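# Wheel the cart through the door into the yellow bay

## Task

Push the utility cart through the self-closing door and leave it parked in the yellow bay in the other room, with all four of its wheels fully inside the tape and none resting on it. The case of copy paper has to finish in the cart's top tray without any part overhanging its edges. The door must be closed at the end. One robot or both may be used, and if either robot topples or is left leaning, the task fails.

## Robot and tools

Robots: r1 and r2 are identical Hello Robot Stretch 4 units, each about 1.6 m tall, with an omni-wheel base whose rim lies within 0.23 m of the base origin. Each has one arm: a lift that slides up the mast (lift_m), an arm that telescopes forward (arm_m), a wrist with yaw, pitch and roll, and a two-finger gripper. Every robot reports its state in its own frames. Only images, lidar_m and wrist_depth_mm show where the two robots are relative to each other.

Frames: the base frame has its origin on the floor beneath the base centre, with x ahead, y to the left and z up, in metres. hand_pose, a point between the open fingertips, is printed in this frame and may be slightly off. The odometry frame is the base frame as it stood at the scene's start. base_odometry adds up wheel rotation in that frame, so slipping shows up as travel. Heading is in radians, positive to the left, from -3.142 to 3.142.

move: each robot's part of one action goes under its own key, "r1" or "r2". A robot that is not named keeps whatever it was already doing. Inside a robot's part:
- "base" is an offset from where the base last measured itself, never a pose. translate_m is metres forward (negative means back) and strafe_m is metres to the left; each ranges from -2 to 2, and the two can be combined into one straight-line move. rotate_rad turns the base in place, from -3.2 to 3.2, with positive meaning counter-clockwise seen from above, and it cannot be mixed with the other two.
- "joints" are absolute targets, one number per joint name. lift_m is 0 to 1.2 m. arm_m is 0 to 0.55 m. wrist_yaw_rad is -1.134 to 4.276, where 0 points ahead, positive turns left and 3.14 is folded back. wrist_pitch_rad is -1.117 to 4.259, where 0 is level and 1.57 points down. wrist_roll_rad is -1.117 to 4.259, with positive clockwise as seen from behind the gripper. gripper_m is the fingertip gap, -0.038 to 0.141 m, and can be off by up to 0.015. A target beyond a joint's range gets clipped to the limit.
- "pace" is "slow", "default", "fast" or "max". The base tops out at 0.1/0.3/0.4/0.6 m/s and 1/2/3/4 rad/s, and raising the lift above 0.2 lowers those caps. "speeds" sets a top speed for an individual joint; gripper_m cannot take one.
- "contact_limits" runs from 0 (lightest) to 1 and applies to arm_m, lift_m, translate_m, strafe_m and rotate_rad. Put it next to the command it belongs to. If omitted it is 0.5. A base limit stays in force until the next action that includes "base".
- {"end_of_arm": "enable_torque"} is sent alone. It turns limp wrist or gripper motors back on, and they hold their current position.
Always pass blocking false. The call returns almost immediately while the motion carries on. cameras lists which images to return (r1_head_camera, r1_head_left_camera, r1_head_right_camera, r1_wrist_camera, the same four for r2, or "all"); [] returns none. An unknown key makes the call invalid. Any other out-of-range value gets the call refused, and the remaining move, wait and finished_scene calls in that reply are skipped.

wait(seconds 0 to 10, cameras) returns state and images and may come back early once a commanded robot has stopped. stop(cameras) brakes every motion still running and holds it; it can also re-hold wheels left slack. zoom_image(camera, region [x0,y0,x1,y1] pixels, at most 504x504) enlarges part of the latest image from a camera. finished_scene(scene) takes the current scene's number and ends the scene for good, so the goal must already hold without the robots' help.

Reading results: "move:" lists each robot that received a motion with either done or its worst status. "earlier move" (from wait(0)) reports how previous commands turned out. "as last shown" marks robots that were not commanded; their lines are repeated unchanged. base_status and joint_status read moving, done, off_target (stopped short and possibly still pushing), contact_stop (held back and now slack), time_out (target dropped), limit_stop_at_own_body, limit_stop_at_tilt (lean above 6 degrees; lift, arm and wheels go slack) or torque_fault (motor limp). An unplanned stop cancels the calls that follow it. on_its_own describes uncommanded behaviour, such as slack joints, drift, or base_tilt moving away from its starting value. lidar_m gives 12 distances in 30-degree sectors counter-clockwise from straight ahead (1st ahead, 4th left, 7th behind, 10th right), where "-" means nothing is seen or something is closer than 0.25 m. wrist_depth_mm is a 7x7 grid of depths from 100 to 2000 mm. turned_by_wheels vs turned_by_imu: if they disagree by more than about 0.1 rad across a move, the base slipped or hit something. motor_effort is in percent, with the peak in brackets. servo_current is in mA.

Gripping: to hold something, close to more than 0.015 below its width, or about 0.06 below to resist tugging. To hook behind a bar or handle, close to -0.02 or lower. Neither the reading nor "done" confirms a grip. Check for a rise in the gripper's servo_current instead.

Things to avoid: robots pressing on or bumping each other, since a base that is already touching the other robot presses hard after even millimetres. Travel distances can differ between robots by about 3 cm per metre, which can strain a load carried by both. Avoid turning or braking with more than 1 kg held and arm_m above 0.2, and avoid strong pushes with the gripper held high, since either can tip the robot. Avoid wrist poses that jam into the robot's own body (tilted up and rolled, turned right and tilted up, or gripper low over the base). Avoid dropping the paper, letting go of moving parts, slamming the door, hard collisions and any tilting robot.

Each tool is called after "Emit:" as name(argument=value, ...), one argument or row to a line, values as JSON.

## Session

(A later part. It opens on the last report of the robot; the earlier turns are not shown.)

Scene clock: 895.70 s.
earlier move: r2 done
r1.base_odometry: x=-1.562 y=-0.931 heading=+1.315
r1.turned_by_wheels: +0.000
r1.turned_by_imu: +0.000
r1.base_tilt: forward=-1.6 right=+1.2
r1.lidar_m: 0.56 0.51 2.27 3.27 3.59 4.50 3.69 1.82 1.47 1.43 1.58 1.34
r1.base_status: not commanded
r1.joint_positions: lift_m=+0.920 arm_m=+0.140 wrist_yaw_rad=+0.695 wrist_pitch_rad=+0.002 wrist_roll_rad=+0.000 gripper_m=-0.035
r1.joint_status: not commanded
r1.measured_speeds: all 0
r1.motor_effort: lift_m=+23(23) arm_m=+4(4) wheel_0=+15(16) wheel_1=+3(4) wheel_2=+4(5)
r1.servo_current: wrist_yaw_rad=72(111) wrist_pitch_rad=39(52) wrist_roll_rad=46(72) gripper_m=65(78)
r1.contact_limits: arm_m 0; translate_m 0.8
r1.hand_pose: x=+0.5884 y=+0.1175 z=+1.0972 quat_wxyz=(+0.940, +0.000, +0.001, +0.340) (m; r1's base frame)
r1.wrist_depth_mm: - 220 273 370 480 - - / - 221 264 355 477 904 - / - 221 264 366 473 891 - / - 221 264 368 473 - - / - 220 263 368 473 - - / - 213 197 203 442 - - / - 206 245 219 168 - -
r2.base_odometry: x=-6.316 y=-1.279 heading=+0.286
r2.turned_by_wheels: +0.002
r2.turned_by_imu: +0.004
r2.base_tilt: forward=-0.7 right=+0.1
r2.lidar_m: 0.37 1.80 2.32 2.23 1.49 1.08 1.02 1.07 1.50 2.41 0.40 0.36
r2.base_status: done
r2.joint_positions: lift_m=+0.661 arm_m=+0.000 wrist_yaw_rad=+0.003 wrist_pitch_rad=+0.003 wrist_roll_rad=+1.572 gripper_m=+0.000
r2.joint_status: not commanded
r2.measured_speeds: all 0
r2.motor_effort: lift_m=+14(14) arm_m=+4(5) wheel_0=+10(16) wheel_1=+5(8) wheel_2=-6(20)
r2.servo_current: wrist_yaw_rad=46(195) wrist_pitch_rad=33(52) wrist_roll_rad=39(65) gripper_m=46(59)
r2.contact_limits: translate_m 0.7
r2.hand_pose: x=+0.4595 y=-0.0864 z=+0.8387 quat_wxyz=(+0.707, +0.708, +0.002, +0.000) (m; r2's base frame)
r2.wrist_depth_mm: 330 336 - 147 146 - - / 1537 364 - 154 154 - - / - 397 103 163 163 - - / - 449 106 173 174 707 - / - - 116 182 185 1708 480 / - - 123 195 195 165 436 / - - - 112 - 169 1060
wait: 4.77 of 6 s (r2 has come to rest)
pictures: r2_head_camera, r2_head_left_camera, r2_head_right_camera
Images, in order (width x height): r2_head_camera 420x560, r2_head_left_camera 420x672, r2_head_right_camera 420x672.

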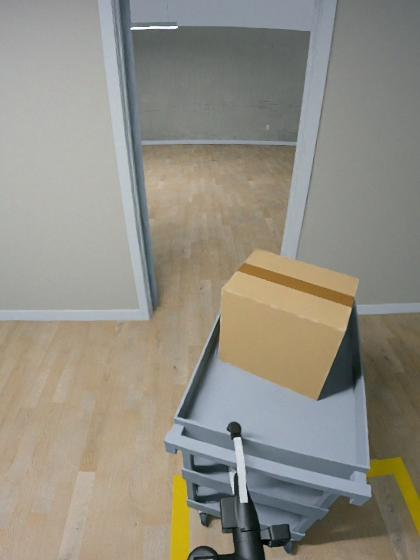

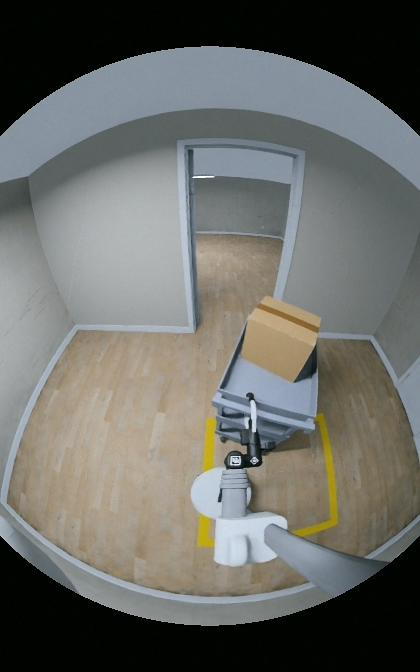

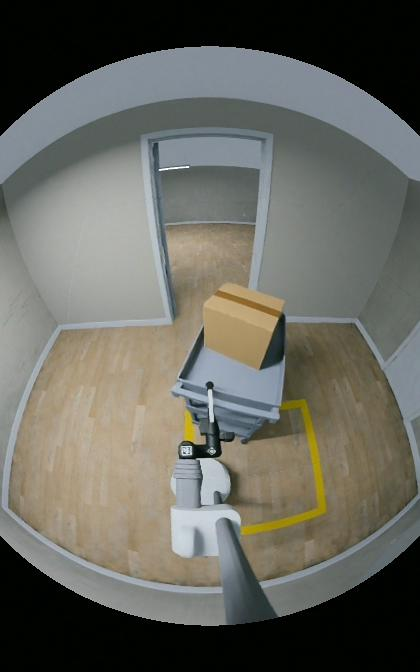

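Emit:
move(
  blocking=false,
  r2={"base":{"translate_m":-0.45,"strafe_m":-0.2},"pace":"slow","contact_limits":{"translate_m":0.7}},
  cameras=[],
)

Emit:
wait(
  seconds=6,
  cameras=["r2_head_right_camera","r2_head_left_camera","r2_head_camera"],
)

Scene clock: 902.60 s.
move: r2 moving
r1: as last shown
r1.lidar_m: 0.58 0.51 2.27 3.27 3.58 4.51 3.68 1.83 1.45 1.44 1.57 1.36
r1.motor_effort: lift_m=+23(23) arm_m=+4(4) wheel_0=+15(16) wheel_1=+3(3) wheel_2=+4(5)
r1.servo_current: wrist_yaw_rad=91(104) wrist_pitch_rad=39(46) wrist_roll_rad=59(65) gripper_m=65(65)
r1.contact_limits: arm_m 0; translate_m 0.8
r1.wrist_depth_mm: - 220 273 373 480 - - / - 221 264 355 473 891 - / - 221 264 370 473 904 - / - 220 264 368 473 - - / - 220 263 368 469 - - / - 213 197 202 445 - - / - 205 245 219 169 - -
r2.base_odometry: x=-6.326 y=-1.288 heading=+0.287
r2.turned_by_wheels: +0.001
r2.turned_by_imu: +0.001
r2.base_tilt: forward=-0.6 right=+0.1
r2.lidar_m: 0.38 1.81 2.34 2.24 1.50 1.09 1.02 1.09 1.49 2.40 0.39 0.34
r2.base_status: translate_m moving; strafe_m moving
r2.joint_positions: lift_m=+0.661 arm_m=+0.000 wrist_yaw_rad=+0.007 wrist_pitch_rad=+0.003 wrist_roll_rad=+1.572 gripper_m=+0.000
r2.joint_status: not commanded
r2.measured_speeds: translate_m=-0.050 strafe_m=-0.020 rotate_rad=-0.004 lift_m=+0.000 arm_m=+0.000 wrist_yaw_rad=+0.001 wrist_pitch_rad=+0.000 wrist_roll_rad=+0.000
r2.motor_effort: lift_m=+14(14) arm_m=+4(5) wheel_0=-1(9) wheel_1=-7(8) wheel_2=+17(17)
r2.servo_current: wrist_yaw_rad=52(59) wrist_pitch_rad=46(46) wrist_roll_rad=46(52) gripper_m=46(52)
r2.contact_limits: translate_m 0.7
r2.hand_pose: x=+0.4599 y=-0.0853 z=+0.8387 quat_wxyz=(+0.707, +0.708, +0.004, +0.002) (m; r2's base frame)
r2.wrist_depth_mm: 332 336 - 147 146 - - / 1537 364 - 154 154 - - / - 397 103 163 163 - - / - 452 107 171 174 647 - / - - 117 185 185 1661 480 / - - 123 195 196 167 436 / - - - 112 - 169 1078
pictures: none
No camera images: "cameras" was empty.

Scene clock: 908.23 s.
earlier move: r2 done
r1.base_odometry: x=-1.562 y=-0.931 heading=+1.315
r1.turned_by_wheels: +0.000
r1.turned_by_imu: +0.000
r1.base_tilt: forward=-1.6 right=+1.3
r1.lidar_m: 0.54 0.50 2.25 3.24 3.58 4.47 3.74 1.83 1.47 1.40 1.61 1.36
r1.base_status: not commanded
r1.joint_positions: lift_m=+0.920 arm_m=+0.140 wrist_yaw_rad=+0.695 wrist_pitch_rad=+0.002 wrist_roll_rad=+0.000 gripper_m=-0.035
r1.joint_status: not commanded
r1.measured_speeds: all 0
r1.motor_effort: lift_m=+23(23) arm_m=+4(4) wheel_0=+15(16) wheel_1=+3(4) wheel_2=+4(5)
r1.servo_current: wrist_yaw_rad=91(111) wrist_pitch_rad=46(52) wrist_roll_rad=46(72) gripper_m=65(78)
r1.contact_limits: arm_m 0; translate_m 0.8
r1.hand_pose: x=+0.5884 y=+0.1175 z=+1.0972 quat_wxyz=(+0.940, +0.000, +0.001, +0.340) (m; r1's base frame)
r1.wrist_depth_mm: - 220 272 370 480 - - / - 220 264 353 477 878 - / - 221 264 370 477 891 - / - 221 264 368 469 - - / - 220 263 366 469 - - / - 213 196 202 445 - - / - 205 245 219 168 - -
r2.base_odometry: x=-6.691 y=-1.598 heading=+0.287
r2.turned_by_wheels: +0.000
r2.turned_by_imu: +0.003
r2.base_tilt: forward=-0.7 right=+0.1
r2.lidar_m: 0.29 0.48 2.56 2.30 0.85 0.64 0.57 0.63 0.88 2.25 2.33 0.42
r2.base_status: done
r2.joint_positions: lift_m=+0.661 arm_m=+0.000 wrist_yaw_rad=+0.012 wrist_pitch_rad=+0.003 wrist_roll_rad=+1.573 gripper_m=+0.000
r2.joint_status: not commanded
r2.measured_speeds: all 0
r2.motor_effort: lift_m=+14(14) arm_m=-3(5) wheel_0=+2(12) wheel_1=-2(9) wheel_2=+12(18)
r2.servo_current: wrist_yaw_rad=78(78) wrist_pitch_rad=46(46) wrist_roll_rad=52(59) gripper_m=52(59)
r2.contact_limits: translate_m 0.7
r2.hand_pose: x=+0.4603 y=-0.0839 z=+0.8387 quat_wxyz=(+0.706, +0.708, +0.005, +0.003) (m; r2's base frame)
r2.wrist_depth_mm: - - - 283 293 1576 1205 / - - - 262 263 1661 - / 1921 - - 238 245 - - / - 452 445 225 228 - - / - 433 433 207 209 - - / - 427 142 196 194 163 - / - 407 402 112 187 158 -
wait: 5.63 of 6 s (r2 has come to rest)
pictures: r2_head_camera, r2_head_left_camera, r2_head_right_camera
Images, in order (width x height): r2_head_camera 420x560, r2_head_left_camera 420x672, r2_head_right_camera 420x672.

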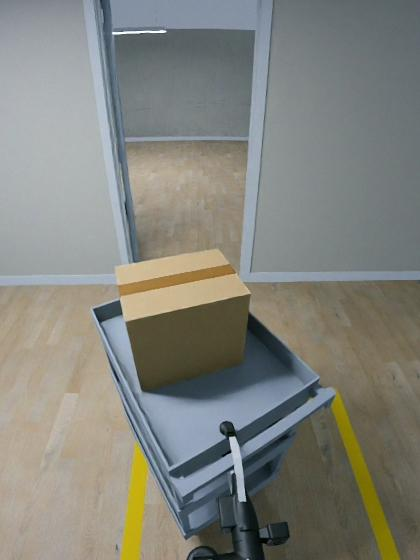

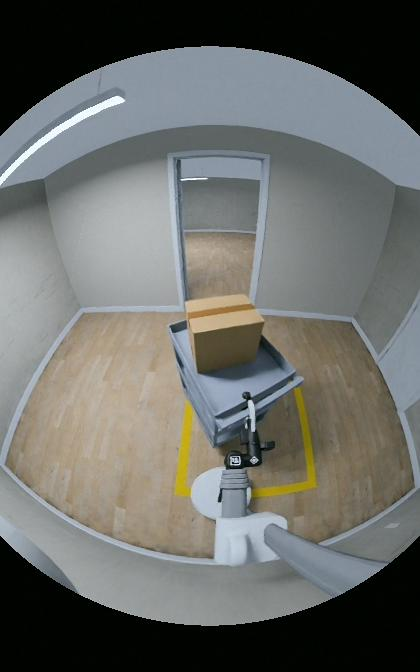

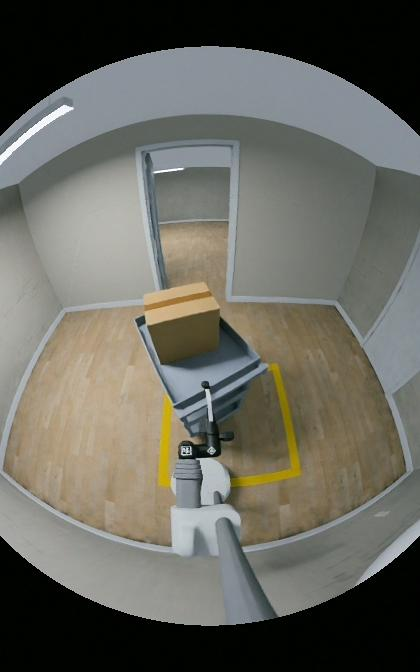

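Emit:
move(
  blocking=false,
  r2={"base":{"translate_m":-0.2},"contact_limits":{"translate_m":0.7},"pace":"slow"},
  cameras=[],
)

Emit:
wait(
  seconds=5,
  cameras=["r2_head_camera","r2_head_left_camera","r2_head_right_camera"],
)

Scene clock: 929.83 s.
move: r2 moving
r1: as last shown
r1.lidar_m: 0.58 0.50 2.26 3.25 3.57 4.48 3.69 1.84 1.43 1.42 1.56 1.35
r1.motor_effort: lift_m=+23(23) arm_m=+4(4) wheel_0=+15(15) wheel_1=+3(3) wheel_2=+4(4)
r1.servo_current: wrist_yaw_rad=78(111) wrist_pitch_rad=39(46) wrist_roll_rad=65(65) gripper_m=65(72)
r1.contact_limits: arm_m 0; translate_m 0.8
r1.wrist_depth_mm: - 220 272 370 480 - - / - 221 264 355 480 878 - / - 220 263 368 473 891 - / - 221 264 366 473 - - / - 220 263 366 466 - - / - 214 197 203 445 - - / - 206 246 219 169 - -
r2.base_odometry: x=-6.703 y=-1.602 heading=+0.288
r2.turned_by_wheels: +0.001
r2.turned_by_imu: +0.001
r2.base_tilt: forward=-0.6 right=+0.1
r2.lidar_m: 0.30 0.46 2.56 2.24 0.85 0.61 0.56 0.63 0.87 2.23 2.33 0.42
r2.base_status: translate_m moving
r2.joint_positions: lift_m=+0.661 arm_m=+0.000 wrist_yaw_rad=+0.013 wrist_pitch_rad=+0.003 wrist_roll_rad=+1.573 gripper_m=+0.000
r2.joint_status: not commanded
r2.measured_speeds: translate_m=-0.048 strafe_m=+0.000 rotate_rad=-0.001 lift_m=+0.000 arm_m=+0.000 wrist_yaw_rad=+0.000 wrist_pitch_rad=+0.000 wrist_roll_rad=+0.000
r2.motor_effort: lift_m=+14(14) arm_m=-3(4) wheel_0=-4(4) wheel_1=-6(6) wheel_2=+15(18)
r2.servo_current: wrist_yaw_rad=65(85) wrist_pitch_rad=46(46) wrist_roll_rad=59(59) gripper_m=52(52)
r2.contact_limits: translate_m 0.7
r2.hand_pose: x=+0.4604 y=-0.0836 z=+0.8387 quat_wxyz=(+0.706, +0.708, +0.006, +0.004) (m; r2's base frame)
r2.wrist_depth_mm: - - 203 283 293 1576 1229 / - - - 262 263 1618 - / 1983 - 176 238 245 - - / - 455 442 224 228 - - / - 436 433 208 208 - - / - 424 142 196 194 164 - / - 402 404 112 - 158 -
pictures: none
No camera images: "cameras" was empty.

Scene clock: 932.60 s.
earlier move: r2 done
r1.base_odometry: x=-1.562 y=-0.931 heading=+1.315
r1.turned_by_wheels: +0.000
r1.turned_by_imu: +0.000
r1.base_tilt: forward=-1.6 right=+1.2
r1.lidar_m: 0.56 0.49 2.28 3.27 3.61 4.49 3.74 1.83 1.47 1.43 1.59 1.35
r1.base_status: not commanded
r1.joint_positions: lift_m=+0.920 arm_m=+0.140 wrist_yaw_rad=+0.695 wrist_pitch_rad=+0.002 wrist_roll_rad=+0.000 gripper_m=-0.035
r1.joint_status: not commanded
r1.measured_speeds: all 0
r1.motor_effort: lift_m=+23(23) arm_m=+4(4) wheel_0=+15(16) wheel_1=+3(3) wheel_2=+4(5)
r1.servo_current: wrist_yaw_rad=98(111) wrist_pitch_rad=39(52) wrist_roll_rad=46(72) gripper_m=59(72)
r1.contact_limits: arm_m 0; translate_m 0.8
r1.hand_pose: x=+0.5884 y=+0.1175 z=+1.0972 quat_wxyz=(+0.940, +0.000, +0.001, +0.340) (m; r1's base frame)
r1.wrist_depth_mm: - 220 273 373 480 - - / - 221 264 355 477 891 - / - 220 263 368 477 891 - / - 220 263 366 473 - - / - 220 263 366 473 - - / - 213 197 202 449 - - / - 204 245 219 168 - -
r2.base_odometry: x=-6.882 y=-1.655 heading=+0.287
r2.turned_by_wheels: -0.001
r2.turned_by_imu: +0.000
r2.base_tilt: forward=-0.7 right=+0.1
r2.lidar_m: 0.30 0.57 2.57 1.57 0.57 0.41 0.38 0.40 0.58 1.74 2.31 0.42
r2.base_status: done
r2.joint_positions: lift_m=+0.661 arm_m=+0.000 wrist_yaw_rad=+0.008 wrist_pitch_rad=+0.003 wrist_roll_rad=+1.573 gripper_m=+0.000
r2.joint_status: not commanded
r2.measured_speeds: all 0
r2.motor_effort: lift_m=+14(14) arm_m=-3(4) wheel_0=-7(10) wheel_1=-5(6) wheel_2=+7(18)
r2.servo_current: wrist_yaw_rad=59(91) wrist_pitch_rad=46(46) wrist_roll_rad=46(59) gripper_m=46(59)
r2.contact_limits: translate_m 0.7
r2.hand_pose: x=+0.4600 y=-0.0851 z=+0.8387 quat_wxyz=(+0.706, +0.708, +0.004, +0.002) (m; r2's base frame)
r2.wrist_depth_mm: - - - 267 - 1708 - / - - - 252 - 1863 - / - - - 232 238 - - / - 445 442 220 219 - - / - 430 427 204 206 - - / - 421 140 195 195 163 - / - 410 404 112 - - -
wait: 2.77 of 5 s (r2 has come to rest)
pictures: r2_head_camera, r2_head_left_camera, r2_head_right_camera
Images, in order (width x height): r2_head_camera 420x560, r2_head_left_camera 420x672, r2_head_right_camera 420x672.

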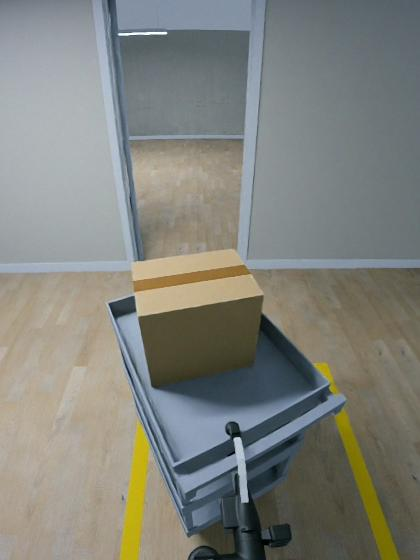

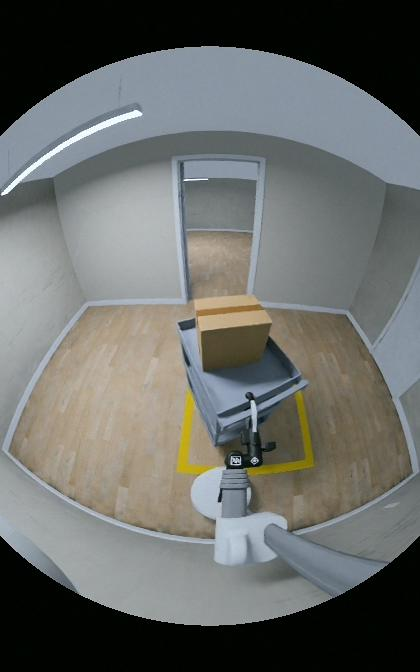

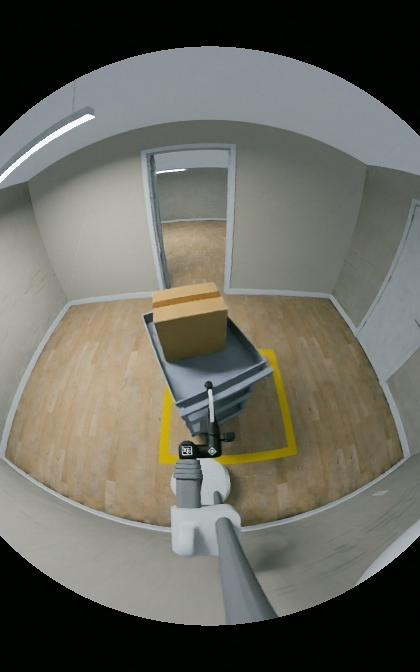

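Emit:
move(
  blocking=false,
  r2={"base":{"translate_m":0.4,"strafe_m":0.25},"contact_limits":{"translate_m":0.7},"pace":"slow"},
  cameras=[],
)

Emit:
wait(
  seconds=8,
  cameras=["r2_head_camera","r2_head_left_camera"],
)

Scene clock: 943.77 s.
move: r2 moving
r1: as last shown
r1.lidar_m: 0.57 0.52 2.27 3.28 3.58 4.49 3.70 1.85 1.47 1.44 1.60 1.35
r1.motor_effort: lift_m=+23(23) arm_m=+4(4) wheel_0=+15(16) wheel_1=+3(4) wheel_2=+4(4)
r1.servo_current: wrist_yaw_rad=91(98) wrist_pitch_rad=39(46) wrist_roll_rad=33(65) gripper_m=52(65)
r1.contact_limits: arm_m 0; translate_m 0.8
r1.wrist_depth_mm: - 220 273 370 480 - - / - 221 264 353 477 891 - / - 221 264 370 473 891 - / - 220 264 368 469 - - / - 220 263 366 473 - - / - 214 197 203 445 - - / - 205 245 219 168 - -
r2.base_odometry: x=-6.874 y=-1.644 heading=+0.286
r2.turned_by_wheels: -0.001
r2.turned_by_imu: +0.000
r2.base_tilt: forward=-0.7 right=+0.1
r2.lidar_m: 0.28 0.58 2.55 1.62 0.59 0.43 0.40 0.42 0.62 1.81 2.31 0.42
r2.base_status: translate_m moving; strafe_m moving
r2.joint_positions: lift_m=+0.661 arm_m=+0.000 wrist_yaw_rad=+0.002 wrist_pitch_rad=+0.003 wrist_roll_rad=+1.573 gripper_m=+0.000
r2.joint_status: not commanded
r2.measured_speeds: translate_m=+0.048 strafe_m=+0.030 rotate_rad=-0.001 lift_m=+0.000 arm_m=+0.000 wrist_yaw_rad=-0.001 wrist_pitch_rad=+0.000 wrist_roll_rad=+0.000
r2.motor_effort: lift_m=+14(14) arm_m=-4(4) wheel_0=-9(11) wheel_1=+9(10) wheel_2=-14(14)
r2.servo_current: wrist_yaw_rad=52(65) wrist_pitch_rad=39(46) wrist_roll_rad=59(59) gripper_m=52(52)
r2.contact_limits: translate_m 0.7
r2.hand_pose: x=+0.4594 y=-0.0869 z=+0.8387 quat_wxyz=(+0.706, +0.708, +0.002, +0.000) (m; r2's base frame)
r2.wrist_depth_mm: - - - 278 - 1708 - / - - - 256 - 1863 - / - - - 234 241 - - / - 449 442 222 221 - - / - 433 427 204 207 - - / - 421 140 195 195 164 - / - 404 402 112 - - -
pictures: none
No camera images: "cameras" was empty.

Scene clock: 949.17 s.
earlier move: r2 done
r1.base_odometry: x=-1.562 y=-0.931 heading=+1.315
r1.turned_by_wheels: +0.000
r1.turned_by_imu: +0.000
r1.base_tilt: forward=-1.6 right=+1.2
r1.lidar_m: 0.58 0.51 2.26 3.26 3.58 4.47 3.68 1.85 1.43 1.42 1.58 1.35
r1.base_status: not commanded
r1.joint_positions: lift_m=+0.920 arm_m=+0.140 wrist_yaw_rad=+0.695 wrist_pitch_rad=+0.002 wrist_roll_rad=+0.000 gripper_m=-0.035
r1.joint_status: not commanded
r1.measured_speeds: all 0
r1.motor_effort: lift_m=+23(23) arm_m=+4(4) wheel_0=+16(16) wheel_1=+3(4) wheel_2=+4(5)
r1.servo_current: wrist_yaw_rad=65(111) wrist_pitch_rad=39(52) wrist_roll_rad=39(72) gripper_m=59(72)
r1.contact_limits: arm_m 0; translate_m 0.8
r1.hand_pose: x=+0.5884 y=+0.1175 z=+1.0972 quat_wxyz=(+0.940, +0.000, +0.001, +0.340) (m; r1's base frame)
r1.wrist_depth_mm: - 220 273 370 480 - - / - 220 264 355 477 891 - / - 220 264 368 473 904 - / - 220 263 368 473 - - / - 220 263 366 469 - - / - 214 197 203 445 - - / - 205 246 219 168 - -
r2.base_odometry: x=-6.569 y=-1.302 heading=+0.286
r2.turned_by_wheels: +0.000
r2.turned_by_imu: +0.002
r2.base_tilt: forward=-0.7 right=+0.1
r2.lidar_m: 0.33 2.04 2.29 2.20 1.11 0.82 0.78 0.83 1.19 2.47 0.52 0.38
r2.base_status: done
r2.joint_positions: lift_m=+0.661 arm_m=+0.000 wrist_yaw_rad=-0.004 wrist_pitch_rad=+0.003 wrist_roll_rad=+1.570 gripper_m=+0.000
r2.joint_status: not commanded
r2.measured_speeds: all 0
r2.motor_effort: lift_m=+14(14) arm_m=+4(4) wheel_0=-6(11) wheel_1=+3(11) wheel_2=-10(15)
r2.servo_current: wrist_yaw_rad=46(65) wrist_pitch_rad=46(52) wrist_roll_rad=46(65) gripper_m=46(65)
r2.contact_limits: translate_m 0.7
r2.hand_pose: x=+0.4589 y=-0.0886 z=+0.8387 quat_wxyz=(+0.707, +0.707, +0.000, -0.002) (m; r2's base frame)
r2.wrist_depth_mm: - - 138 202 202 1661 - / - 404 138 199 200 - - / 1808 410 407 197 198 - - / 1863 421 134 193 195 - - / 1921 430 133 192 192 - - / - 436 131 190 189 160 - / - - 129 112 - 1618 -
wait: 5.40 of 8 s (r2 has come to rest)
pictures: r2_head_camera, r2_head_left_camera
Images, in order (width x height): r2_head_camera 420x560, r2_head_left_camera 420x672.

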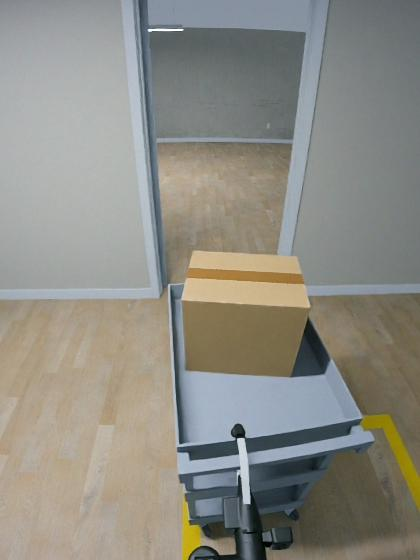

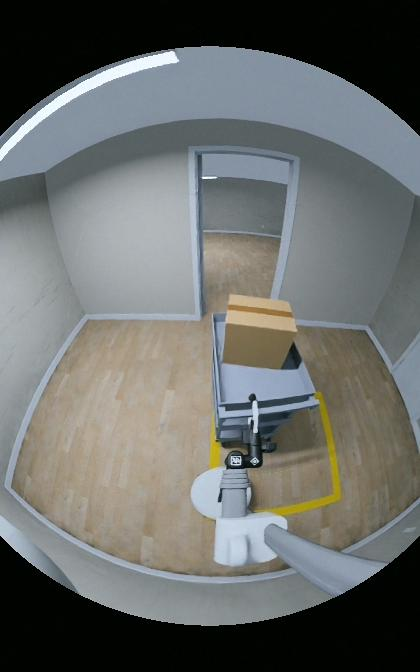

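Emit:
move(
  blocking=false,
  r2={"base":{"translate_m":-0.38,"strafe_m":-0.2},"contact_limits":{"translate_m":0.7},"pace":"slow"},
  cameras=[],
)

Emit:
wait(
  seconds=8,
  cameras=["r2_head_camera","r2_head_left_camera","r2_head_right_camera"],
)

Scene clock: 961.83 s.
move: r2 moving
r1: as last shown
r1.base_tilt: forward=-1.6 right=+1.3
r1.lidar_m: 0.57 0.49 2.27 3.27 3.60 4.50 3.70 1.85 1.44 1.44 1.58 1.34
r1.motor_effort: lift_m=+23(23) arm_m=+4(4) wheel_0=+16(16) wheel_1=+3(3) wheel_2=+4(5)
r1.servo_current: wrist_yaw_rad=98(111) wrist_pitch_rad=39(46) wrist_roll_rad=59(65) gripper_m=72(72)
r1.contact_limits: arm_m 0; translate_m 0.8
r1.wrist_depth_mm: - 221 273 373 480 - - / - 221 264 353 477 878 - / - 221 264 370 473 891 - / - 221 263 368 469 - - / - 220 262 368 473 - - / - 214 196 202 449 - - / - 205 246 219 168 - -
r2.base_odometry: x=-6.579 y=-1.312 heading=+0.285
r2.turned_by_wheels: -0.001
r2.turned_by_imu: +0.000
r2.base_tilt: forward=-0.7 right=+0.1
r2.lidar_m: 0.32 2.04 2.29 2.21 1.14 0.82 0.76 0.82 1.15 2.47 0.55 0.39
r2.base_status: translate_m moving; strafe_m moving
r2.joint_positions: lift_m=+0.661 arm_m=+0.000 wrist_yaw_rad=-0.004 wrist_pitch_rad=+0.003 wrist_roll_rad=+1.570 gripper_m=+0.000
r2.joint_status: not commanded
r2.measured_speeds: translate_m=-0.048 strafe_m=-0.026 rotate_rad=-0.001 lift_m=+0.000 arm_m=+0.000 wrist_yaw_rad=+0.000 wrist_pitch_rad=+0.000 wrist_roll_rad=+0.000
r2.motor_effort: lift_m=+14(14) arm_m=+3(4) wheel_0=-7(9) wheel_1=-9(9) wheel_2=+9(12)
r2.servo_current: wrist_yaw_rad=46(59) wrist_pitch_rad=39(46) wrist_roll_rad=46(52) gripper_m=59(59)
r2.contact_limits: translate_m 0.7
r2.hand_pose: x=+0.4589 y=-0.0886 z=+0.8387 quat_wxyz=(+0.708, +0.707, +0.000, -0.002) (m; r2's base frame)
r2.wrist_depth_mm: - - 140 203 203 1708 - / - 407 139 200 201 - - / - 413 137 198 198 - - / - 418 135 195 195 - - / 1983 430 134 193 193 - - / - 436 132 189 190 161 - / - - 129 112 - 1576 -
pictures: none
No camera images: "cameras" was empty.

Scene clock: 966.80 s.
earlier move: r2 done
r1.base_odometry: x=-1.562 y=-0.931 heading=+1.315
r1.turned_by_wheels: +0.000
r1.turned_by_imu: +0.000
r1.base_tilt: forward=-1.6 right=+1.2
r1.lidar_m: 0.55 0.52 2.29 3.26 3.58 4.51 3.70 1.85 1.47 1.43 1.58 1.35
r1.base_status: not commanded
r1.joint_positions: lift_m=+0.920 arm_m=+0.140 wrist_yaw_rad=+0.695 wrist_pitch_rad=+0.002 wrist_roll_rad=+0.000 gripper_m=-0.035
r1.joint_status: not commanded
r1.measured_speeds: all 0
r1.motor_effort: lift_m=+23(23) arm_m=+4(4) wheel_0=+15(16) wheel_1=+3(4) wheel_2=+4(5)
r1.servo_current: wrist_yaw_rad=98(111) wrist_pitch_rad=33(52) wrist_roll_rad=52(65) gripper_m=59(72)
r1.contact_limits: arm_m 0; translate_m 0.8
r1.hand_pose: x=+0.5884 y=+0.1175 z=+1.0972 quat_wxyz=(+0.940, +0.000, +0.001, +0.340) (m; r1's base frame)
r1.wrist_depth_mm: - 220 272 370 480 - - / - 221 264 355 477 878 - / - 220 263 368 473 891 - / - 221 264 368 473 - - / - 220 262 366 473 - - / - 214 197 202 445 - - / - 205 245 219 168 - -
r2.base_odometry: x=-6.877 y=-1.601 heading=+0.287
r2.turned_by_wheels: +0.002
r2.turned_by_imu: +0.005
r2.base_tilt: forward=-0.7 right=+0.0
r2.lidar_m: 0.30 0.49 2.48 1.64 0.56 0.44 0.39 0.44 0.60 1.84 2.36 0.42
r2.base_status: done
r2.joint_positions: lift_m=+0.661 arm_m=+0.000 wrist_yaw_rad=+0.015 wrist_pitch_rad=+0.003 wrist_roll_rad=+1.573 gripper_m=+0.000
r2.joint_status: not commanded
r2.measured_speeds: all 0
r2.motor_effort: lift_m=+14(14) arm_m=-4(4) wheel_0=+6(12) wheel_1=-2(10) wheel_2=+12(16)
r2.servo_current: wrist_yaw_rad=91(98) wrist_pitch_rad=39(46) wrist_roll_rad=52(59) gripper_m=52(59)
r2.contact_limits: translate_m 0.7
r2.hand_pose: x=+0.4606 y=-0.0831 z=+0.8387 quat_wxyz=(+0.706, +0.708, +0.006, +0.004) (m; r2's base frame)
r2.wrist_depth_mm: - - - 260 - 1708 - / - - - 243 249 1756 - / - - 445 229 231 1983 - / - 439 155 215 216 - - / - 427 146 202 203 - - / - 421 139 194 193 166 - / - 407 133 112 - 158 -
wait: 4.97 of 8 s (r2 has come to rest)
pictures: r2_head_camera, r2_head_left_camera, r2_head_right_camera
Images, in order (width x height): r2_head_camera 420x560, r2_head_left_camera 420x672, r2_head_right_camera 420x672.

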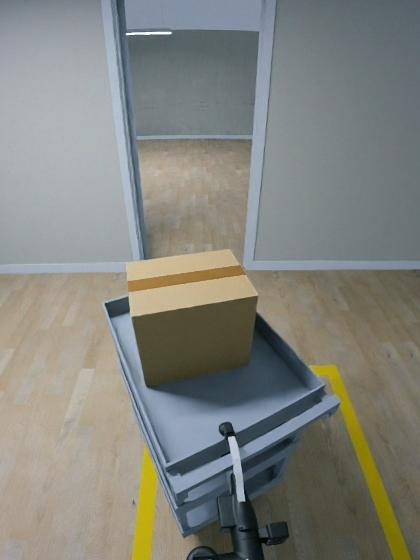

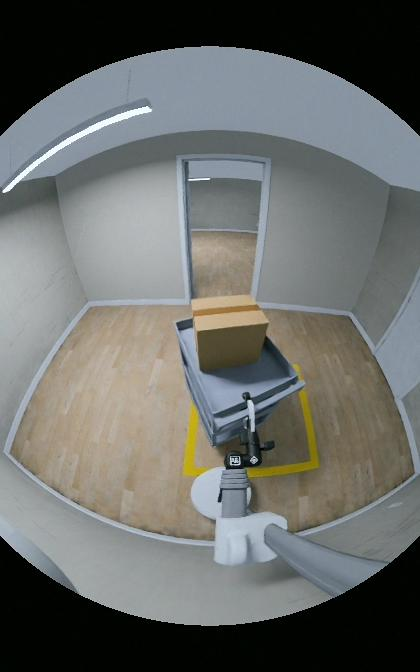

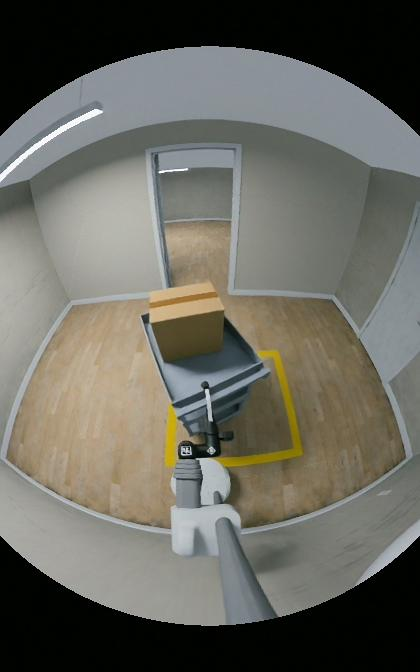

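Emit:
move(
  blocking=false,
  r2={"base":{"strafe_m":0.65},"contact_limits":{"strafe_m":0.7},"pace":"slow"},
  cameras=[],
)

Emit:
wait(
  seconds=10,
  cameras=["r2_head_left_camera"],
)

Emit:
move(
  blocking=false,
  r2={"base":{"translate_m":0.6,"strafe_m":-0.2},"contact_limits":{"translate_m":0.7},"pace":"slow"},
  cameras=[],
)

Emit:
wait(
  seconds=10,
  cameras=["r2_head_left_camera"],
)

Scene clock: 979.27 s.
move: r2 moving
r1: as last shown
r1.base_tilt: forward=-1.6 right=+1.3
r1.lidar_m: 0.60 0.47 2.27 3.27 3.61 4.52 3.71 1.80 1.44 1.40 1.59 1.35
r1.motor_effort: lift_m=+23(23) arm_m=+4(4) wheel_0=+15(16) wheel_1=+3(3) wheel_2=+4(4)
r1.servo_current: wrist_yaw_rad=85(98) wrist_pitch_rad=46(46) wrist_roll_rad=46(59) gripper_m=65(72)
r1.contact_limits: arm_m 0; translate_m 0.8
r1.wrist_depth_mm: - 221 272 370 480 - - / - 221 263 353 477 878 - / - 220 265 370 473 891 - / - 221 264 368 473 - - / - 220 263 368 469 - - / - 213 197 203 445 - - / - 205 246 220 168 - -
r2.base_odometry: x=-6.881 y=-1.588 heading=+0.287
r2.turned_by_wheels: +0.000
r2.turned_by_imu: +0.001
r2.base_tilt: forward=-0.7 right=+0.1
r2.lidar_m: 0.28 0.54 2.51 1.61 0.60 0.43 0.41 0.45 0.61 1.85 2.37 0.43
r2.base_status: strafe_m moving
r2.joint_positions: lift_m=+0.661 arm_m=+0.000 wrist_yaw_rad=+0.015 wrist_pitch_rad=+0.003 wrist_roll_rad=+1.573 gripper_m=+0.000
r2.joint_status: not commanded
r2.measured_speeds: translate_m=+0.001 strafe_m=+0.056 rotate_rad=-0.003 lift_m=+0.000 arm_m=+0.000 wrist_yaw_rad=+0.000 wrist_pitch_rad=+0.000 wrist_roll_rad=+0.000
r2.motor_effort: lift_m=+14(14) arm_m=-3(4) wheel_0=-6(6) wheel_1=+10(11) wheel_2=+1(8)
r2.servo_current: wrist_yaw_rad=85(91) wrist_pitch_rad=46(46) wrist_roll_rad=52(59) gripper_m=52(52)
r2.contact_limits: strafe_m 0.7
r2.hand_pose: x=+0.4606 y=-0.0831 z=+0.8387 quat_wxyz=(+0.706, +0.708, +0.006, +0.004) (m; r2's base frame)
r2.wrist_depth_mm: - - - 264 - 1661 - / - - - 246 - 1756 - / - - 445 229 236 1983 - / - 442 156 216 217 - - / - 430 147 202 204 - - / - 421 139 193 193 164 - / - 404 404 112 185 161 -
pictures: none
No camera images: "cameras" was empty.

Scene clock: 986.43 s.
earlier move: r2 done
r1.base_odometry: x=-1.562 y=-0.931 heading=+1.315
r1.turned_by_wheels: +0.000
r1.turned_by_imu: +0.000
r1.base_tilt: forward=-1.6 right=+1.2
r1.lidar_m: 0.56 0.47 2.25 3.28 3.60 4.50 3.72 1.86 1.45 1.41 1.59 1.34
r1.base_status: not commanded
r1.joint_positions: lift_m=+0.920 arm_m=+0.140 wrist_yaw_rad=+0.695 wrist_pitch_rad=+0.002 wrist_roll_rad=+0.000 gripper_m=-0.035
r1.joint_status: not commanded
r1.measured_speeds: all 0
r1.motor_effort: lift_m=+23(24) arm_m=+4(4) wheel_0=+15(16) wheel_1=+3(4) wheel_2=+4(5)
r1.servo_current: wrist_yaw_rad=91(111) wrist_pitch_rad=39(52) wrist_roll_rad=72(72) gripper_m=65(78)
r1.contact_limits: arm_m 0; translate_m 0.8
r1.hand_pose: x=+0.5884 y=+0.1175 z=+1.0972 quat_wxyz=(+0.940, +0.000, +0.001, +0.340) (m; r1's base frame)
r1.wrist_depth_mm: - 220 273 370 477 - - / - 220 265 353 477 891 - / - 221 265 368 477 891 - / - 221 263 366 473 - - / - 220 263 368 469 - - / - 213 198 203 445 - - / - 205 245 219 168 - -
r2.base_odometry: x=-7.061 y=-0.978 heading=+0.286
r2.turned_by_wheels: -0.002
r2.turned_by_imu: -0.004
r2.base_tilt: forward=-0.7 right=+0.1
r2.lidar_m: 0.39 2.45 1.84 1.62 0.60 0.39 0.39 0.43 0.63 1.80 0.34 0.32
r2.base_status: done
r2.joint_positions: lift_m=+0.661 arm_m=+0.000 wrist_yaw_rad=-0.015 wrist_pitch_rad=+0.003 wrist_roll_rad=+1.567 gripper_m=+0.000
r2.joint_status: not commanded
r2.measured_speeds: all 0
r2.motor_effort: lift_m=+14(14) arm_m=-4(4) wheel_0=-11(19) wheel_1=-1(11) wheel_2=-2(8)
r2.servo_current: wrist_yaw_rad=85(98) wrist_pitch_rad=39(52) wrist_roll_rad=33(65) gripper_m=46(59)
r2.contact_limits: strafe_m 0.7
r2.hand_pose: x=+0.4580 y=-0.0917 z=+0.8387 quat_wxyz=(+0.708, +0.706, -0.004, -0.006) (m; r2's base frame)
r2.wrist_depth_mm: 349 334 - 129 133 - - / - 375 - 144 142 - - / - 421 - 154 154 640 - / - - - 168 169 1661 488 / - - 110 186 185 1618 1205 / - - 120 202 202 160 1138 / - - - 112 250 254 -
wait: 7.17 of 10 s (r2 has come to rest)
pictures: r2_head_left_camera
Images, in order (width x height): r2_head_left_camera 420x672.

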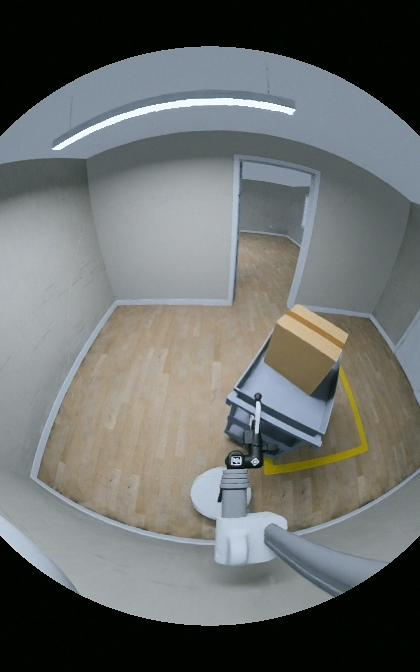

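Scene clock: 986.93 s.
move: r2 moving
r1: as last shown
r1.lidar_m: 0.55 0.52 2.24 3.27 3.59 4.45 3.71 1.86 1.44 1.44 1.60 1.33
r1.motor_effort: lift_m=+23(23) arm_m=+4(4) wheel_0=+15(16) wheel_1=+3(3) wheel_2=+4(4)
r1.servo_current: wrist_yaw_rad=91(104) wrist_pitch_rad=39(46) wrist_roll_rad=39(65) gripper_m=65(65)
r1.contact_limits: arm_m 0; translate_m 0.8
r1.wrist_depth_mm: - 220 273 370 480 - - / - 220 264 353 473 878 - / - 221 264 370 477 891 - / - 221 264 370 473 - - / - 220 263 366 469 - - / - 214 197 203 445 - - / - 205 245 220 168 - -
r2.base_odometry: x=-7.048 y=-0.978 heading=+0.285
r2.turned_by_wheels: -0.001
r2.turned_by_imu: -0.001
r2.base_tilt: forward=-0.7 right=+0.0
r2.lidar_m: 0.39 2.41 1.81 1.67 0.61 0.41 0.41 0.43 0.61 1.81 0.33 0.31
r2.base_status: translate_m moving; strafe_m moving
r2.joint_positions: lift_m=+0.661 arm_m=+0.000 wrist_yaw_rad=-0.015 wrist_pitch_rad=+0.003 wrist_roll_rad=+1.567 gripper_m=+0.000
r2.joint_status: not commanded
r2.measured_speeds: translate_m=+0.050 strafe_m=-0.016 rotate_rad=+0.000 lift_m=+0.000 arm_m=+0.000 wrist_yaw_rad=+0.000 wrist_pitch_rad=+0.000 wrist_roll_rad=+0.000
r2.motor_effort: lift_m=+14(14) arm_m=+0(4) wheel_0=+11(12) wheel_1=+4(4) wheel_2=-17(20)
r2.servo_current: wrist_yaw_rad=91(91) wrist_pitch_rad=46(46) wrist_roll_rad=52(59) gripper_m=52(52)
r2.contact_limits: translate_m 0.7
r2.hand_pose: x=+0.4579 y=-0.0918 z=+0.8387 quat_wxyz=(+0.708, +0.706, -0.004, -0.006) (m; r2's base frame)
r2.wrist_depth_mm: 349 340 - 128 132 - - / - 377 - 142 141 - - / - 424 - 153 153 647 - / - - - 167 167 1661 484 / - - 106 185 185 1576 1205 / - - 118 201 202 160 1078 / - - - 112 250 257 -
pictures: none
No camera images: "cameras" was empty.

Scene clock: 994.00 s.
earlier move: r2 done
r1.base_odometry: x=-1.562 y=-0.931 heading=+1.315
r1.turned_by_wheels: +0.000
r1.turned_by_imu: +0.000
r1.base_tilt: forward=-1.6 right=+1.3
r1.lidar_m: 0.56 0.50 2.27 3.25 3.59 4.50 3.72 1.80 1.44 1.43 1.56 1.35
r1.base_status: not commanded
r1.joint_positions: lift_m=+0.920 arm_m=+0.140 wrist_yaw_rad=+0.695 wrist_pitch_rad=+0.002 wrist_roll_rad=+0.000 gripper_m=-0.035
r1.joint_status: not commanded
r1.measured_speeds: all 0
r1.motor_effort: lift_m=+23(23) arm_m=+4(4) wheel_0=+15(16) wheel_1=+3(4) wheel_2=+4(5)
r1.servo_current: wrist_yaw_rad=91(104) wrist_pitch_rad=39(52) wrist_roll_rad=39(65) gripper_m=65(78)
r1.contact_limits: arm_m 0; translate_m 0.8
r1.hand_pose: x=+0.5884 y=+0.1175 z=+1.0972 quat_wxyz=(+0.940, +0.000, +0.001, +0.340) (m; r1's base frame)
r1.wrist_depth_mm: - 220 273 373 480 - - / - 221 264 353 480 878 - / - 221 264 368 477 891 - / - 221 263 368 473 - - / - 220 263 368 466 - - / - 213 197 203 445 - - / - 205 246 219 169 - -
r2.base_odometry: x=-6.429 y=-1.000 heading=+0.286
r2.turned_by_wheels: +0.002
r2.turned_by_imu: +0.003
r2.base_tilt: forward=-0.7 right=+0.0
r2.lidar_m: 0.35 1.83 2.03 1.95 1.44 1.06 0.99 1.04 1.49 2.69 0.44 0.36
r2.base_status: done
r2.joint_positions: lift_m=+0.661 arm_m=+0.000 wrist_yaw_rad=+0.003 wrist_pitch_rad=+0.003 wrist_roll_rad=+1.571 gripper_m=+0.000
r2.joint_status: not commanded
r2.measured_speeds: all 0
r2.motor_effort: lift_m=+14(14) arm_m=+4(4) wheel_0=+8(14) wheel_1=+6(8) wheel_2=-5(20)
r2.servo_current: wrist_yaw_rad=46(98) wrist_pitch_rad=33(52) wrist_roll_rad=39(59) gripper_m=52(59)
r2.contact_limits: translate_m 0.7
r2.hand_pose: x=+0.4595 y=-0.0865 z=+0.8387 quat_wxyz=(+0.707, +0.707, +0.002, +0.000) (m; r2's base frame)
r2.wrist_depth_mm: 1537 353 109 167 165 - - / 1576 377 112 169 170 - - / - 397 115 175 175 - - / - 427 119 180 180 - - / - 452 123 185 186 603 - / - 163 126 190 191 167 442 / - - - 112 - 166 -
wait: 7.07 of 10 s (r2 has come to rest)
pictures: r2_head_left_camera
Images, in order (width x height): r2_head_left_camera 420x672.

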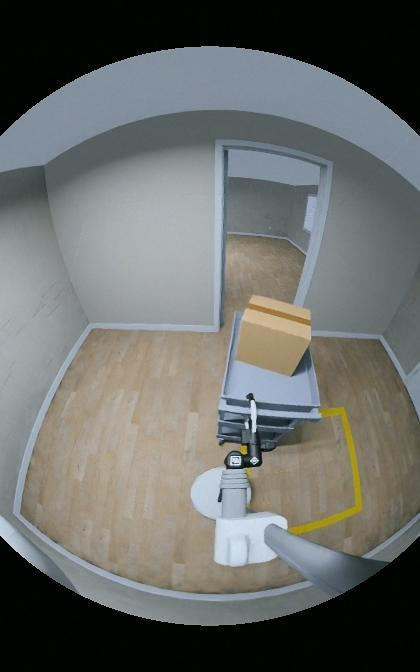

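Emit:
move(
  blocking=false,
  r2={"base":{"strafe_m":-0.5},"contact_limits":{"strafe_m":0.7},"pace":"slow"},
  cameras=[],
)

Emit:
wait(
  seconds=10,
  cameras=["r2_head_left_camera"],
)

Emit:
move(
  blocking=false,
  r2={"base":{"translate_m":-0.4,"strafe_m":0.13},"contact_limits":{"translate_m":0.7},"pace":"slow"},
  cameras=[],
)

Emit:
wait(
  seconds=10,
  cameras=["r2_head_left_camera"],
)

Scene clock: 1005.37 s.
move: r2 moving
r1: as last shown
r1.lidar_m: 0.59 0.50 2.29 3.24 3.61 4.49 3.72 1.82 1.45 1.44 1.60 1.36
r1.motor_effort: lift_m=+23(23) arm_m=+4(4) wheel_0=+16(16) wheel_1=+3(3) wheel_2=+4(4)
r1.servo_current: wrist_yaw_rad=98(104) wrist_pitch_rad=46(46) wrist_roll_rad=46(52) gripper_m=65(72)
r1.contact_limits: arm_m 0; translate_m 0.8
r1.wrist_depth_mm: - 220 273 370 477 - - / - 220 265 355 477 891 - / - 220 264 368 473 878 - / - 221 264 368 469 - - / - 220 263 366 466 - - / - 213 196 203 445 - - / - 205 245 219 168 - -
r2.base_odometry: x=-6.425 y=-1.014 heading=+0.287
r2.turned_by_wheels: +0.001
r2.turned_by_imu: +0.001
r2.base_tilt: forward=-0.7 right=+0.1
r2.lidar_m: 0.35 1.81 2.04 1.96 1.43 1.04 0.99 1.05 1.47 2.68 0.43 0.36
r2.base_status: strafe_m moving
r2.joint_positions: lift_m=+0.661 arm_m=+0.000 wrist_yaw_rad=+0.007 wrist_pitch_rad=+0.003 wrist_roll_rad=+1.571 gripper_m=+0.000
r2.joint_status: not commanded
r2.measured_speeds: translate_m=+0.000 strafe_m=-0.056 rotate_rad=+0.001 lift_m=+0.000 arm_m=+0.000 wrist_yaw_rad=+0.007 wrist_pitch_rad=+0.000 wrist_roll_rad=+0.000
r2.motor_effort: lift_m=+14(14) arm_m=+4(4) wheel_0=+11(14) wheel_1=-6(8) wheel_2=-1(4)
r2.servo_current: wrist_yaw_rad=52(59) wrist_pitch_rad=46(52) wrist_roll_rad=39(59) gripper_m=52(52)
r2.contact_limits: strafe_m 0.7
r2.hand_pose: x=+0.4599 y=-0.0855 z=+0.8387 quat_wxyz=(+0.707, +0.707, +0.003, +0.001) (m; r2's base frame)
r2.wrist_depth_mm: 1576 355 109 166 166 - - / 1661 377 112 169 170 - - / - 397 115 175 175 - - / - 421 119 179 181 - - / - 455 123 186 186 609 - / - 163 126 190 190 167 449 / - - - 112 - 165 -
pictures: none
No camera images: "cameras" was empty.

Scene clock: 1011.00 s.
earlier move: r2 done
r1.base_odometry: x=-1.562 y=-0.931 heading=+1.315
r1.turned_by_wheels: +0.000
r1.turned_by_imu: +0.000
r1.base_tilt: forward=-1.6 right=+1.2
r1.lidar_m: 0.55 0.51 2.27 3.26 3.60 4.45 3.73 1.85 1.45 1.44 1.56 1.34
r1.base_status: not commanded
r1.joint_positions: lift_m=+0.920 arm_m=+0.140 wrist_yaw_rad=+0.695 wrist_pitch_rad=+0.002 wrist_roll_rad=+0.000 gripper_m=-0.035
r1.joint_status: not commanded
r1.measured_speeds: all 0
r1.motor_effort: lift_m=+23(23) arm_m=+4(4) wheel_0=+14(16) wheel_1=+3(3) wheel_2=+4(5)
r1.servo_current: wrist_yaw_rad=85(111) wrist_pitch_rad=46(52) wrist_roll_rad=52(65) gripper_m=65(72)
r1.contact_limits: arm_m 0; translate_m 0.8
r1.hand_pose: x=+0.5884 y=+0.1175 z=+1.0972 quat_wxyz=(+0.940, +0.000, +0.001, +0.340) (m; r1's base frame)
r1.wrist_depth_mm: - 221 273 370 477 - - / - 220 264 355 480 891 - / - 221 264 370 477 904 - / - 220 263 368 473 - - / - 220 263 368 473 - - / - 213 197 202 445 - - / - 205 246 220 168 - -
r2.base_odometry: x=-6.287 y=-1.480 heading=+0.288
r2.turned_by_wheels: +0.000
r2.turned_by_imu: +0.004
r2.base_tilt: forward=-0.7 right=+0.1
r2.lidar_m: 0.27 0.46 2.54 2.45 1.43 1.06 0.99 1.07 1.47 2.18 2.30 0.43
r2.base_status: done
r2.joint_positions: lift_m=+0.661 arm_m=+0.000 wrist_yaw_rad=+0.017 wrist_pitch_rad=+0.003 wrist_roll_rad=+1.572 gripper_m=+0.000
r2.joint_status: not commanded
r2.measured_speeds: all 0
r2.motor_effort: lift_m=+14(14) arm_m=+4(4) wheel_0=+11(17) wheel_1=+0(8) wheel_2=+4(6)
r2.servo_current: wrist_yaw_rad=98(104) wrist_pitch_rad=39(52) wrist_roll_rad=52(65) gripper_m=46(59)
r2.contact_limits: strafe_m 0.7
r2.hand_pose: x=+0.4607 y=-0.0826 z=+0.8387 quat_wxyz=(+0.706, +0.708, +0.007, +0.005) (m; r2's base frame)
r2.wrist_depth_mm: - - - 319 353 366 364 / - - 204 283 289 1499 - / - - - 255 - 1863 - / - - 459 236 240 - - / - 452 442 216 220 - - / - 427 179 200 195 165 - / - 164 402 112 - 162 -
wait: 5.63 of 10 s (r2 has come to rest)
pictures: r2_head_left_camera
Images, in order (width x height): r2_head_left_camera 420x672.

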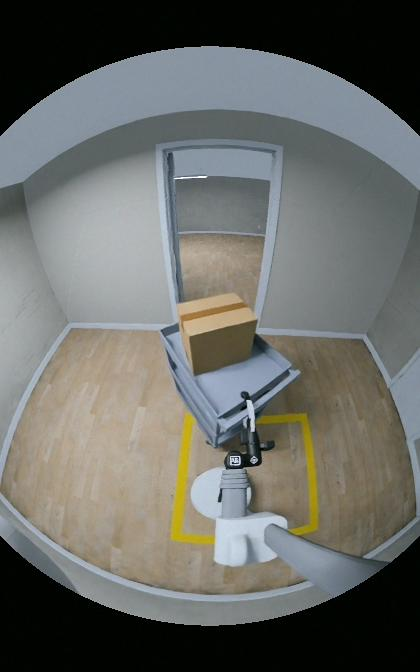

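Scene clock: 1011.50 s.
move: r2 moving
r1: as last shown
r1.base_tilt: forward=-1.6 right=+1.3
r1.lidar_m: 0.56 0.49 2.26 3.26 3.56 4.50 3.71 1.82 1.46 1.42 1.61 1.33
r1.motor_effort: lift_m=+23(23) arm_m=+4(4) wheel_0=+15(16) wheel_1=+3(3) wheel_2=+4(4)
r1.servo_current: wrist_yaw_rad=91(104) wrist_pitch_rad=46(46) wrist_roll_rad=52(52) gripper_m=59(72)
r1.contact_limits: arm_m 0; translate_m 0.8
r1.wrist_depth_mm: - 221 273 370 480 - - / - 221 264 353 477 891 - / - 220 264 368 473 891 - / - 220 264 368 473 - - / - 220 263 366 469 - - / - 213 197 203 445 - - / - 205 246 219 168 - -
r2.base_odometry: x=-6.300 y=-1.479 heading=+0.289
r2.turned_by_wheels: +0.001
r2.turned_by_imu: +0.001
r2.base_tilt: forward=-0.7 right=+0.1
r2.lidar_m: 0.31 0.46 2.53 2.43 1.40 1.05 1.00 1.06 1.45 2.21 2.34 0.45
r2.base_status: translate_m moving; strafe_m moving
r2.joint_positions: lift_m=+0.661 arm_m=+0.000 wrist_yaw_rad=+0.017 wrist_pitch_rad=+0.003 wrist_roll_rad=+1.572 gripper_m=+0.000
r2.joint_status: not commanded
r2.measured_speeds: translate_m=-0.048 strafe_m=+0.015 rotate_rad=-0.002 lift_m=+0.000 arm_m=+0.000 wrist_yaw_rad=+0.000 wrist_pitch_rad=+0.000 wrist_roll_rad=+0.000
r2.motor_effort: lift_m=+14(14) arm_m=-2(4) wheel_0=-3(10) wheel_1=-3(4) wheel_2=+18(21)
r2.servo_current: wrist_yaw_rad=91(111) wrist_pitch_rad=39(39) wrist_roll_rad=52(65) gripper_m=52(52)
r2.contact_limits: translate_m 0.7
r2.hand_pose: x=+0.4607 y=-0.0826 z=+0.8387 quat_wxyz=(+0.706, +0.708, +0.007, +0.005) (m; r2's base frame)
r2.wrist_depth_mm: - - - 320 355 366 362 / - - 208 283 290 1499 - / - - - 254 271 1921 - / - - 469 236 241 - - / - 452 445 210 217 - - / 1661 424 178 196 197 164 - / - 402 402 112 - - -
pictures: none
No camera images: "cameras" was empty.

Scene clock: 1016.43 s.
earlier move: r2 done
r1.base_odometry: x=-1.562 y=-0.931 heading=+1.315
r1.turned_by_wheels: +0.000
r1.turned_by_imu: +0.000
r1.base_tilt: forward=-1.6 right=+1.3
r1.lidar_m: 0.54 0.51 2.29 3.27 3.59 4.49 3.72 1.84 1.48 1.43 1.61 1.36
r1.base_status: not commanded
r1.joint_positions: lift_m=+0.920 arm_m=+0.140 wrist_yaw_rad=+0.695 wrist_pitch_rad=+0.002 wrist_roll_rad=+0.000 gripper_m=-0.035
r1.joint_status: not commanded
r1.measured_speeds: all 0
r1.motor_effort: lift_m=+23(23) arm_m=+4(4) wheel_0=+16(16) wheel_1=+3(3) wheel_2=+5(5)
r1.servo_current: wrist_yaw_rad=78(111) wrist_pitch_rad=39(52) wrist_roll_rad=52(65) gripper_m=65(72)
r1.contact_limits: arm_m 0; translate_m 0.8
r1.hand_pose: x=+0.5884 y=+0.1175 z=+1.0972 quat_wxyz=(+0.940, +0.000, +0.001, +0.340) (m; r1's base frame)
r1.wrist_depth_mm: - 220 273 370 477 - - / - 221 264 353 477 878 - / - 220 263 370 473 891 - / - 220 264 368 473 - - / - 220 263 366 469 - - / - 213 197 203 445 - - / - 205 245 220 168 - -
r2.base_odometry: x=-6.708 y=-1.468 heading=+0.286
r2.turned_by_wheels: -0.002
r2.turned_by_imu: -0.004
r2.base_tilt: forward=-0.7 right=+0.1
r2.lidar_m: 0.32 2.24 2.42 2.33 0.83 0.65 0.59 0.63 0.91 2.35 0.59 0.39
r2.base_status: done
r2.joint_positions: lift_m=+0.661 arm_m=+0.000 wrist_yaw_rad=-0.006 wrist_pitch_rad=+0.003 wrist_roll_rad=+1.569 gripper_m=+0.000
r2.joint_status: not commanded
r2.measured_speeds: all 0
r2.motor_effort: lift_m=+14(14) arm_m=-4(4) wheel_0=-10(14) wheel_1=-7(9) wheel_2=+1(21)
r2.servo_current: wrist_yaw_rad=59(111) wrist_pitch_rad=39(52) wrist_roll_rad=46(65) gripper_m=46(59)
r2.contact_limits: translate_m 0.7
r2.hand_pose: x=+0.4587 y=-0.0893 z=+0.8387 quat_wxyz=(+0.708, +0.706, -0.001, -0.003) (m; r2's base frame)
r2.wrist_depth_mm: - - - 216 217 1708 - / - 421 146 211 211 - - / 1921 424 424 206 205 - - / 1921 430 140 200 200 - - / 1983 427 137 195 195 - - / - 433 134 192 190 160 - / - - 131 112 - 1576 -
wait: 4.93 of 10 s (r2 has come to rest)
pictures: r2_head_left_camera
Images, in order (width x height): r2_head_left_camera 420x672.

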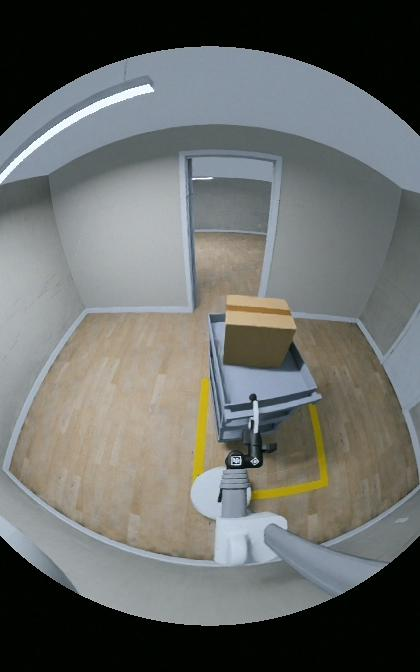

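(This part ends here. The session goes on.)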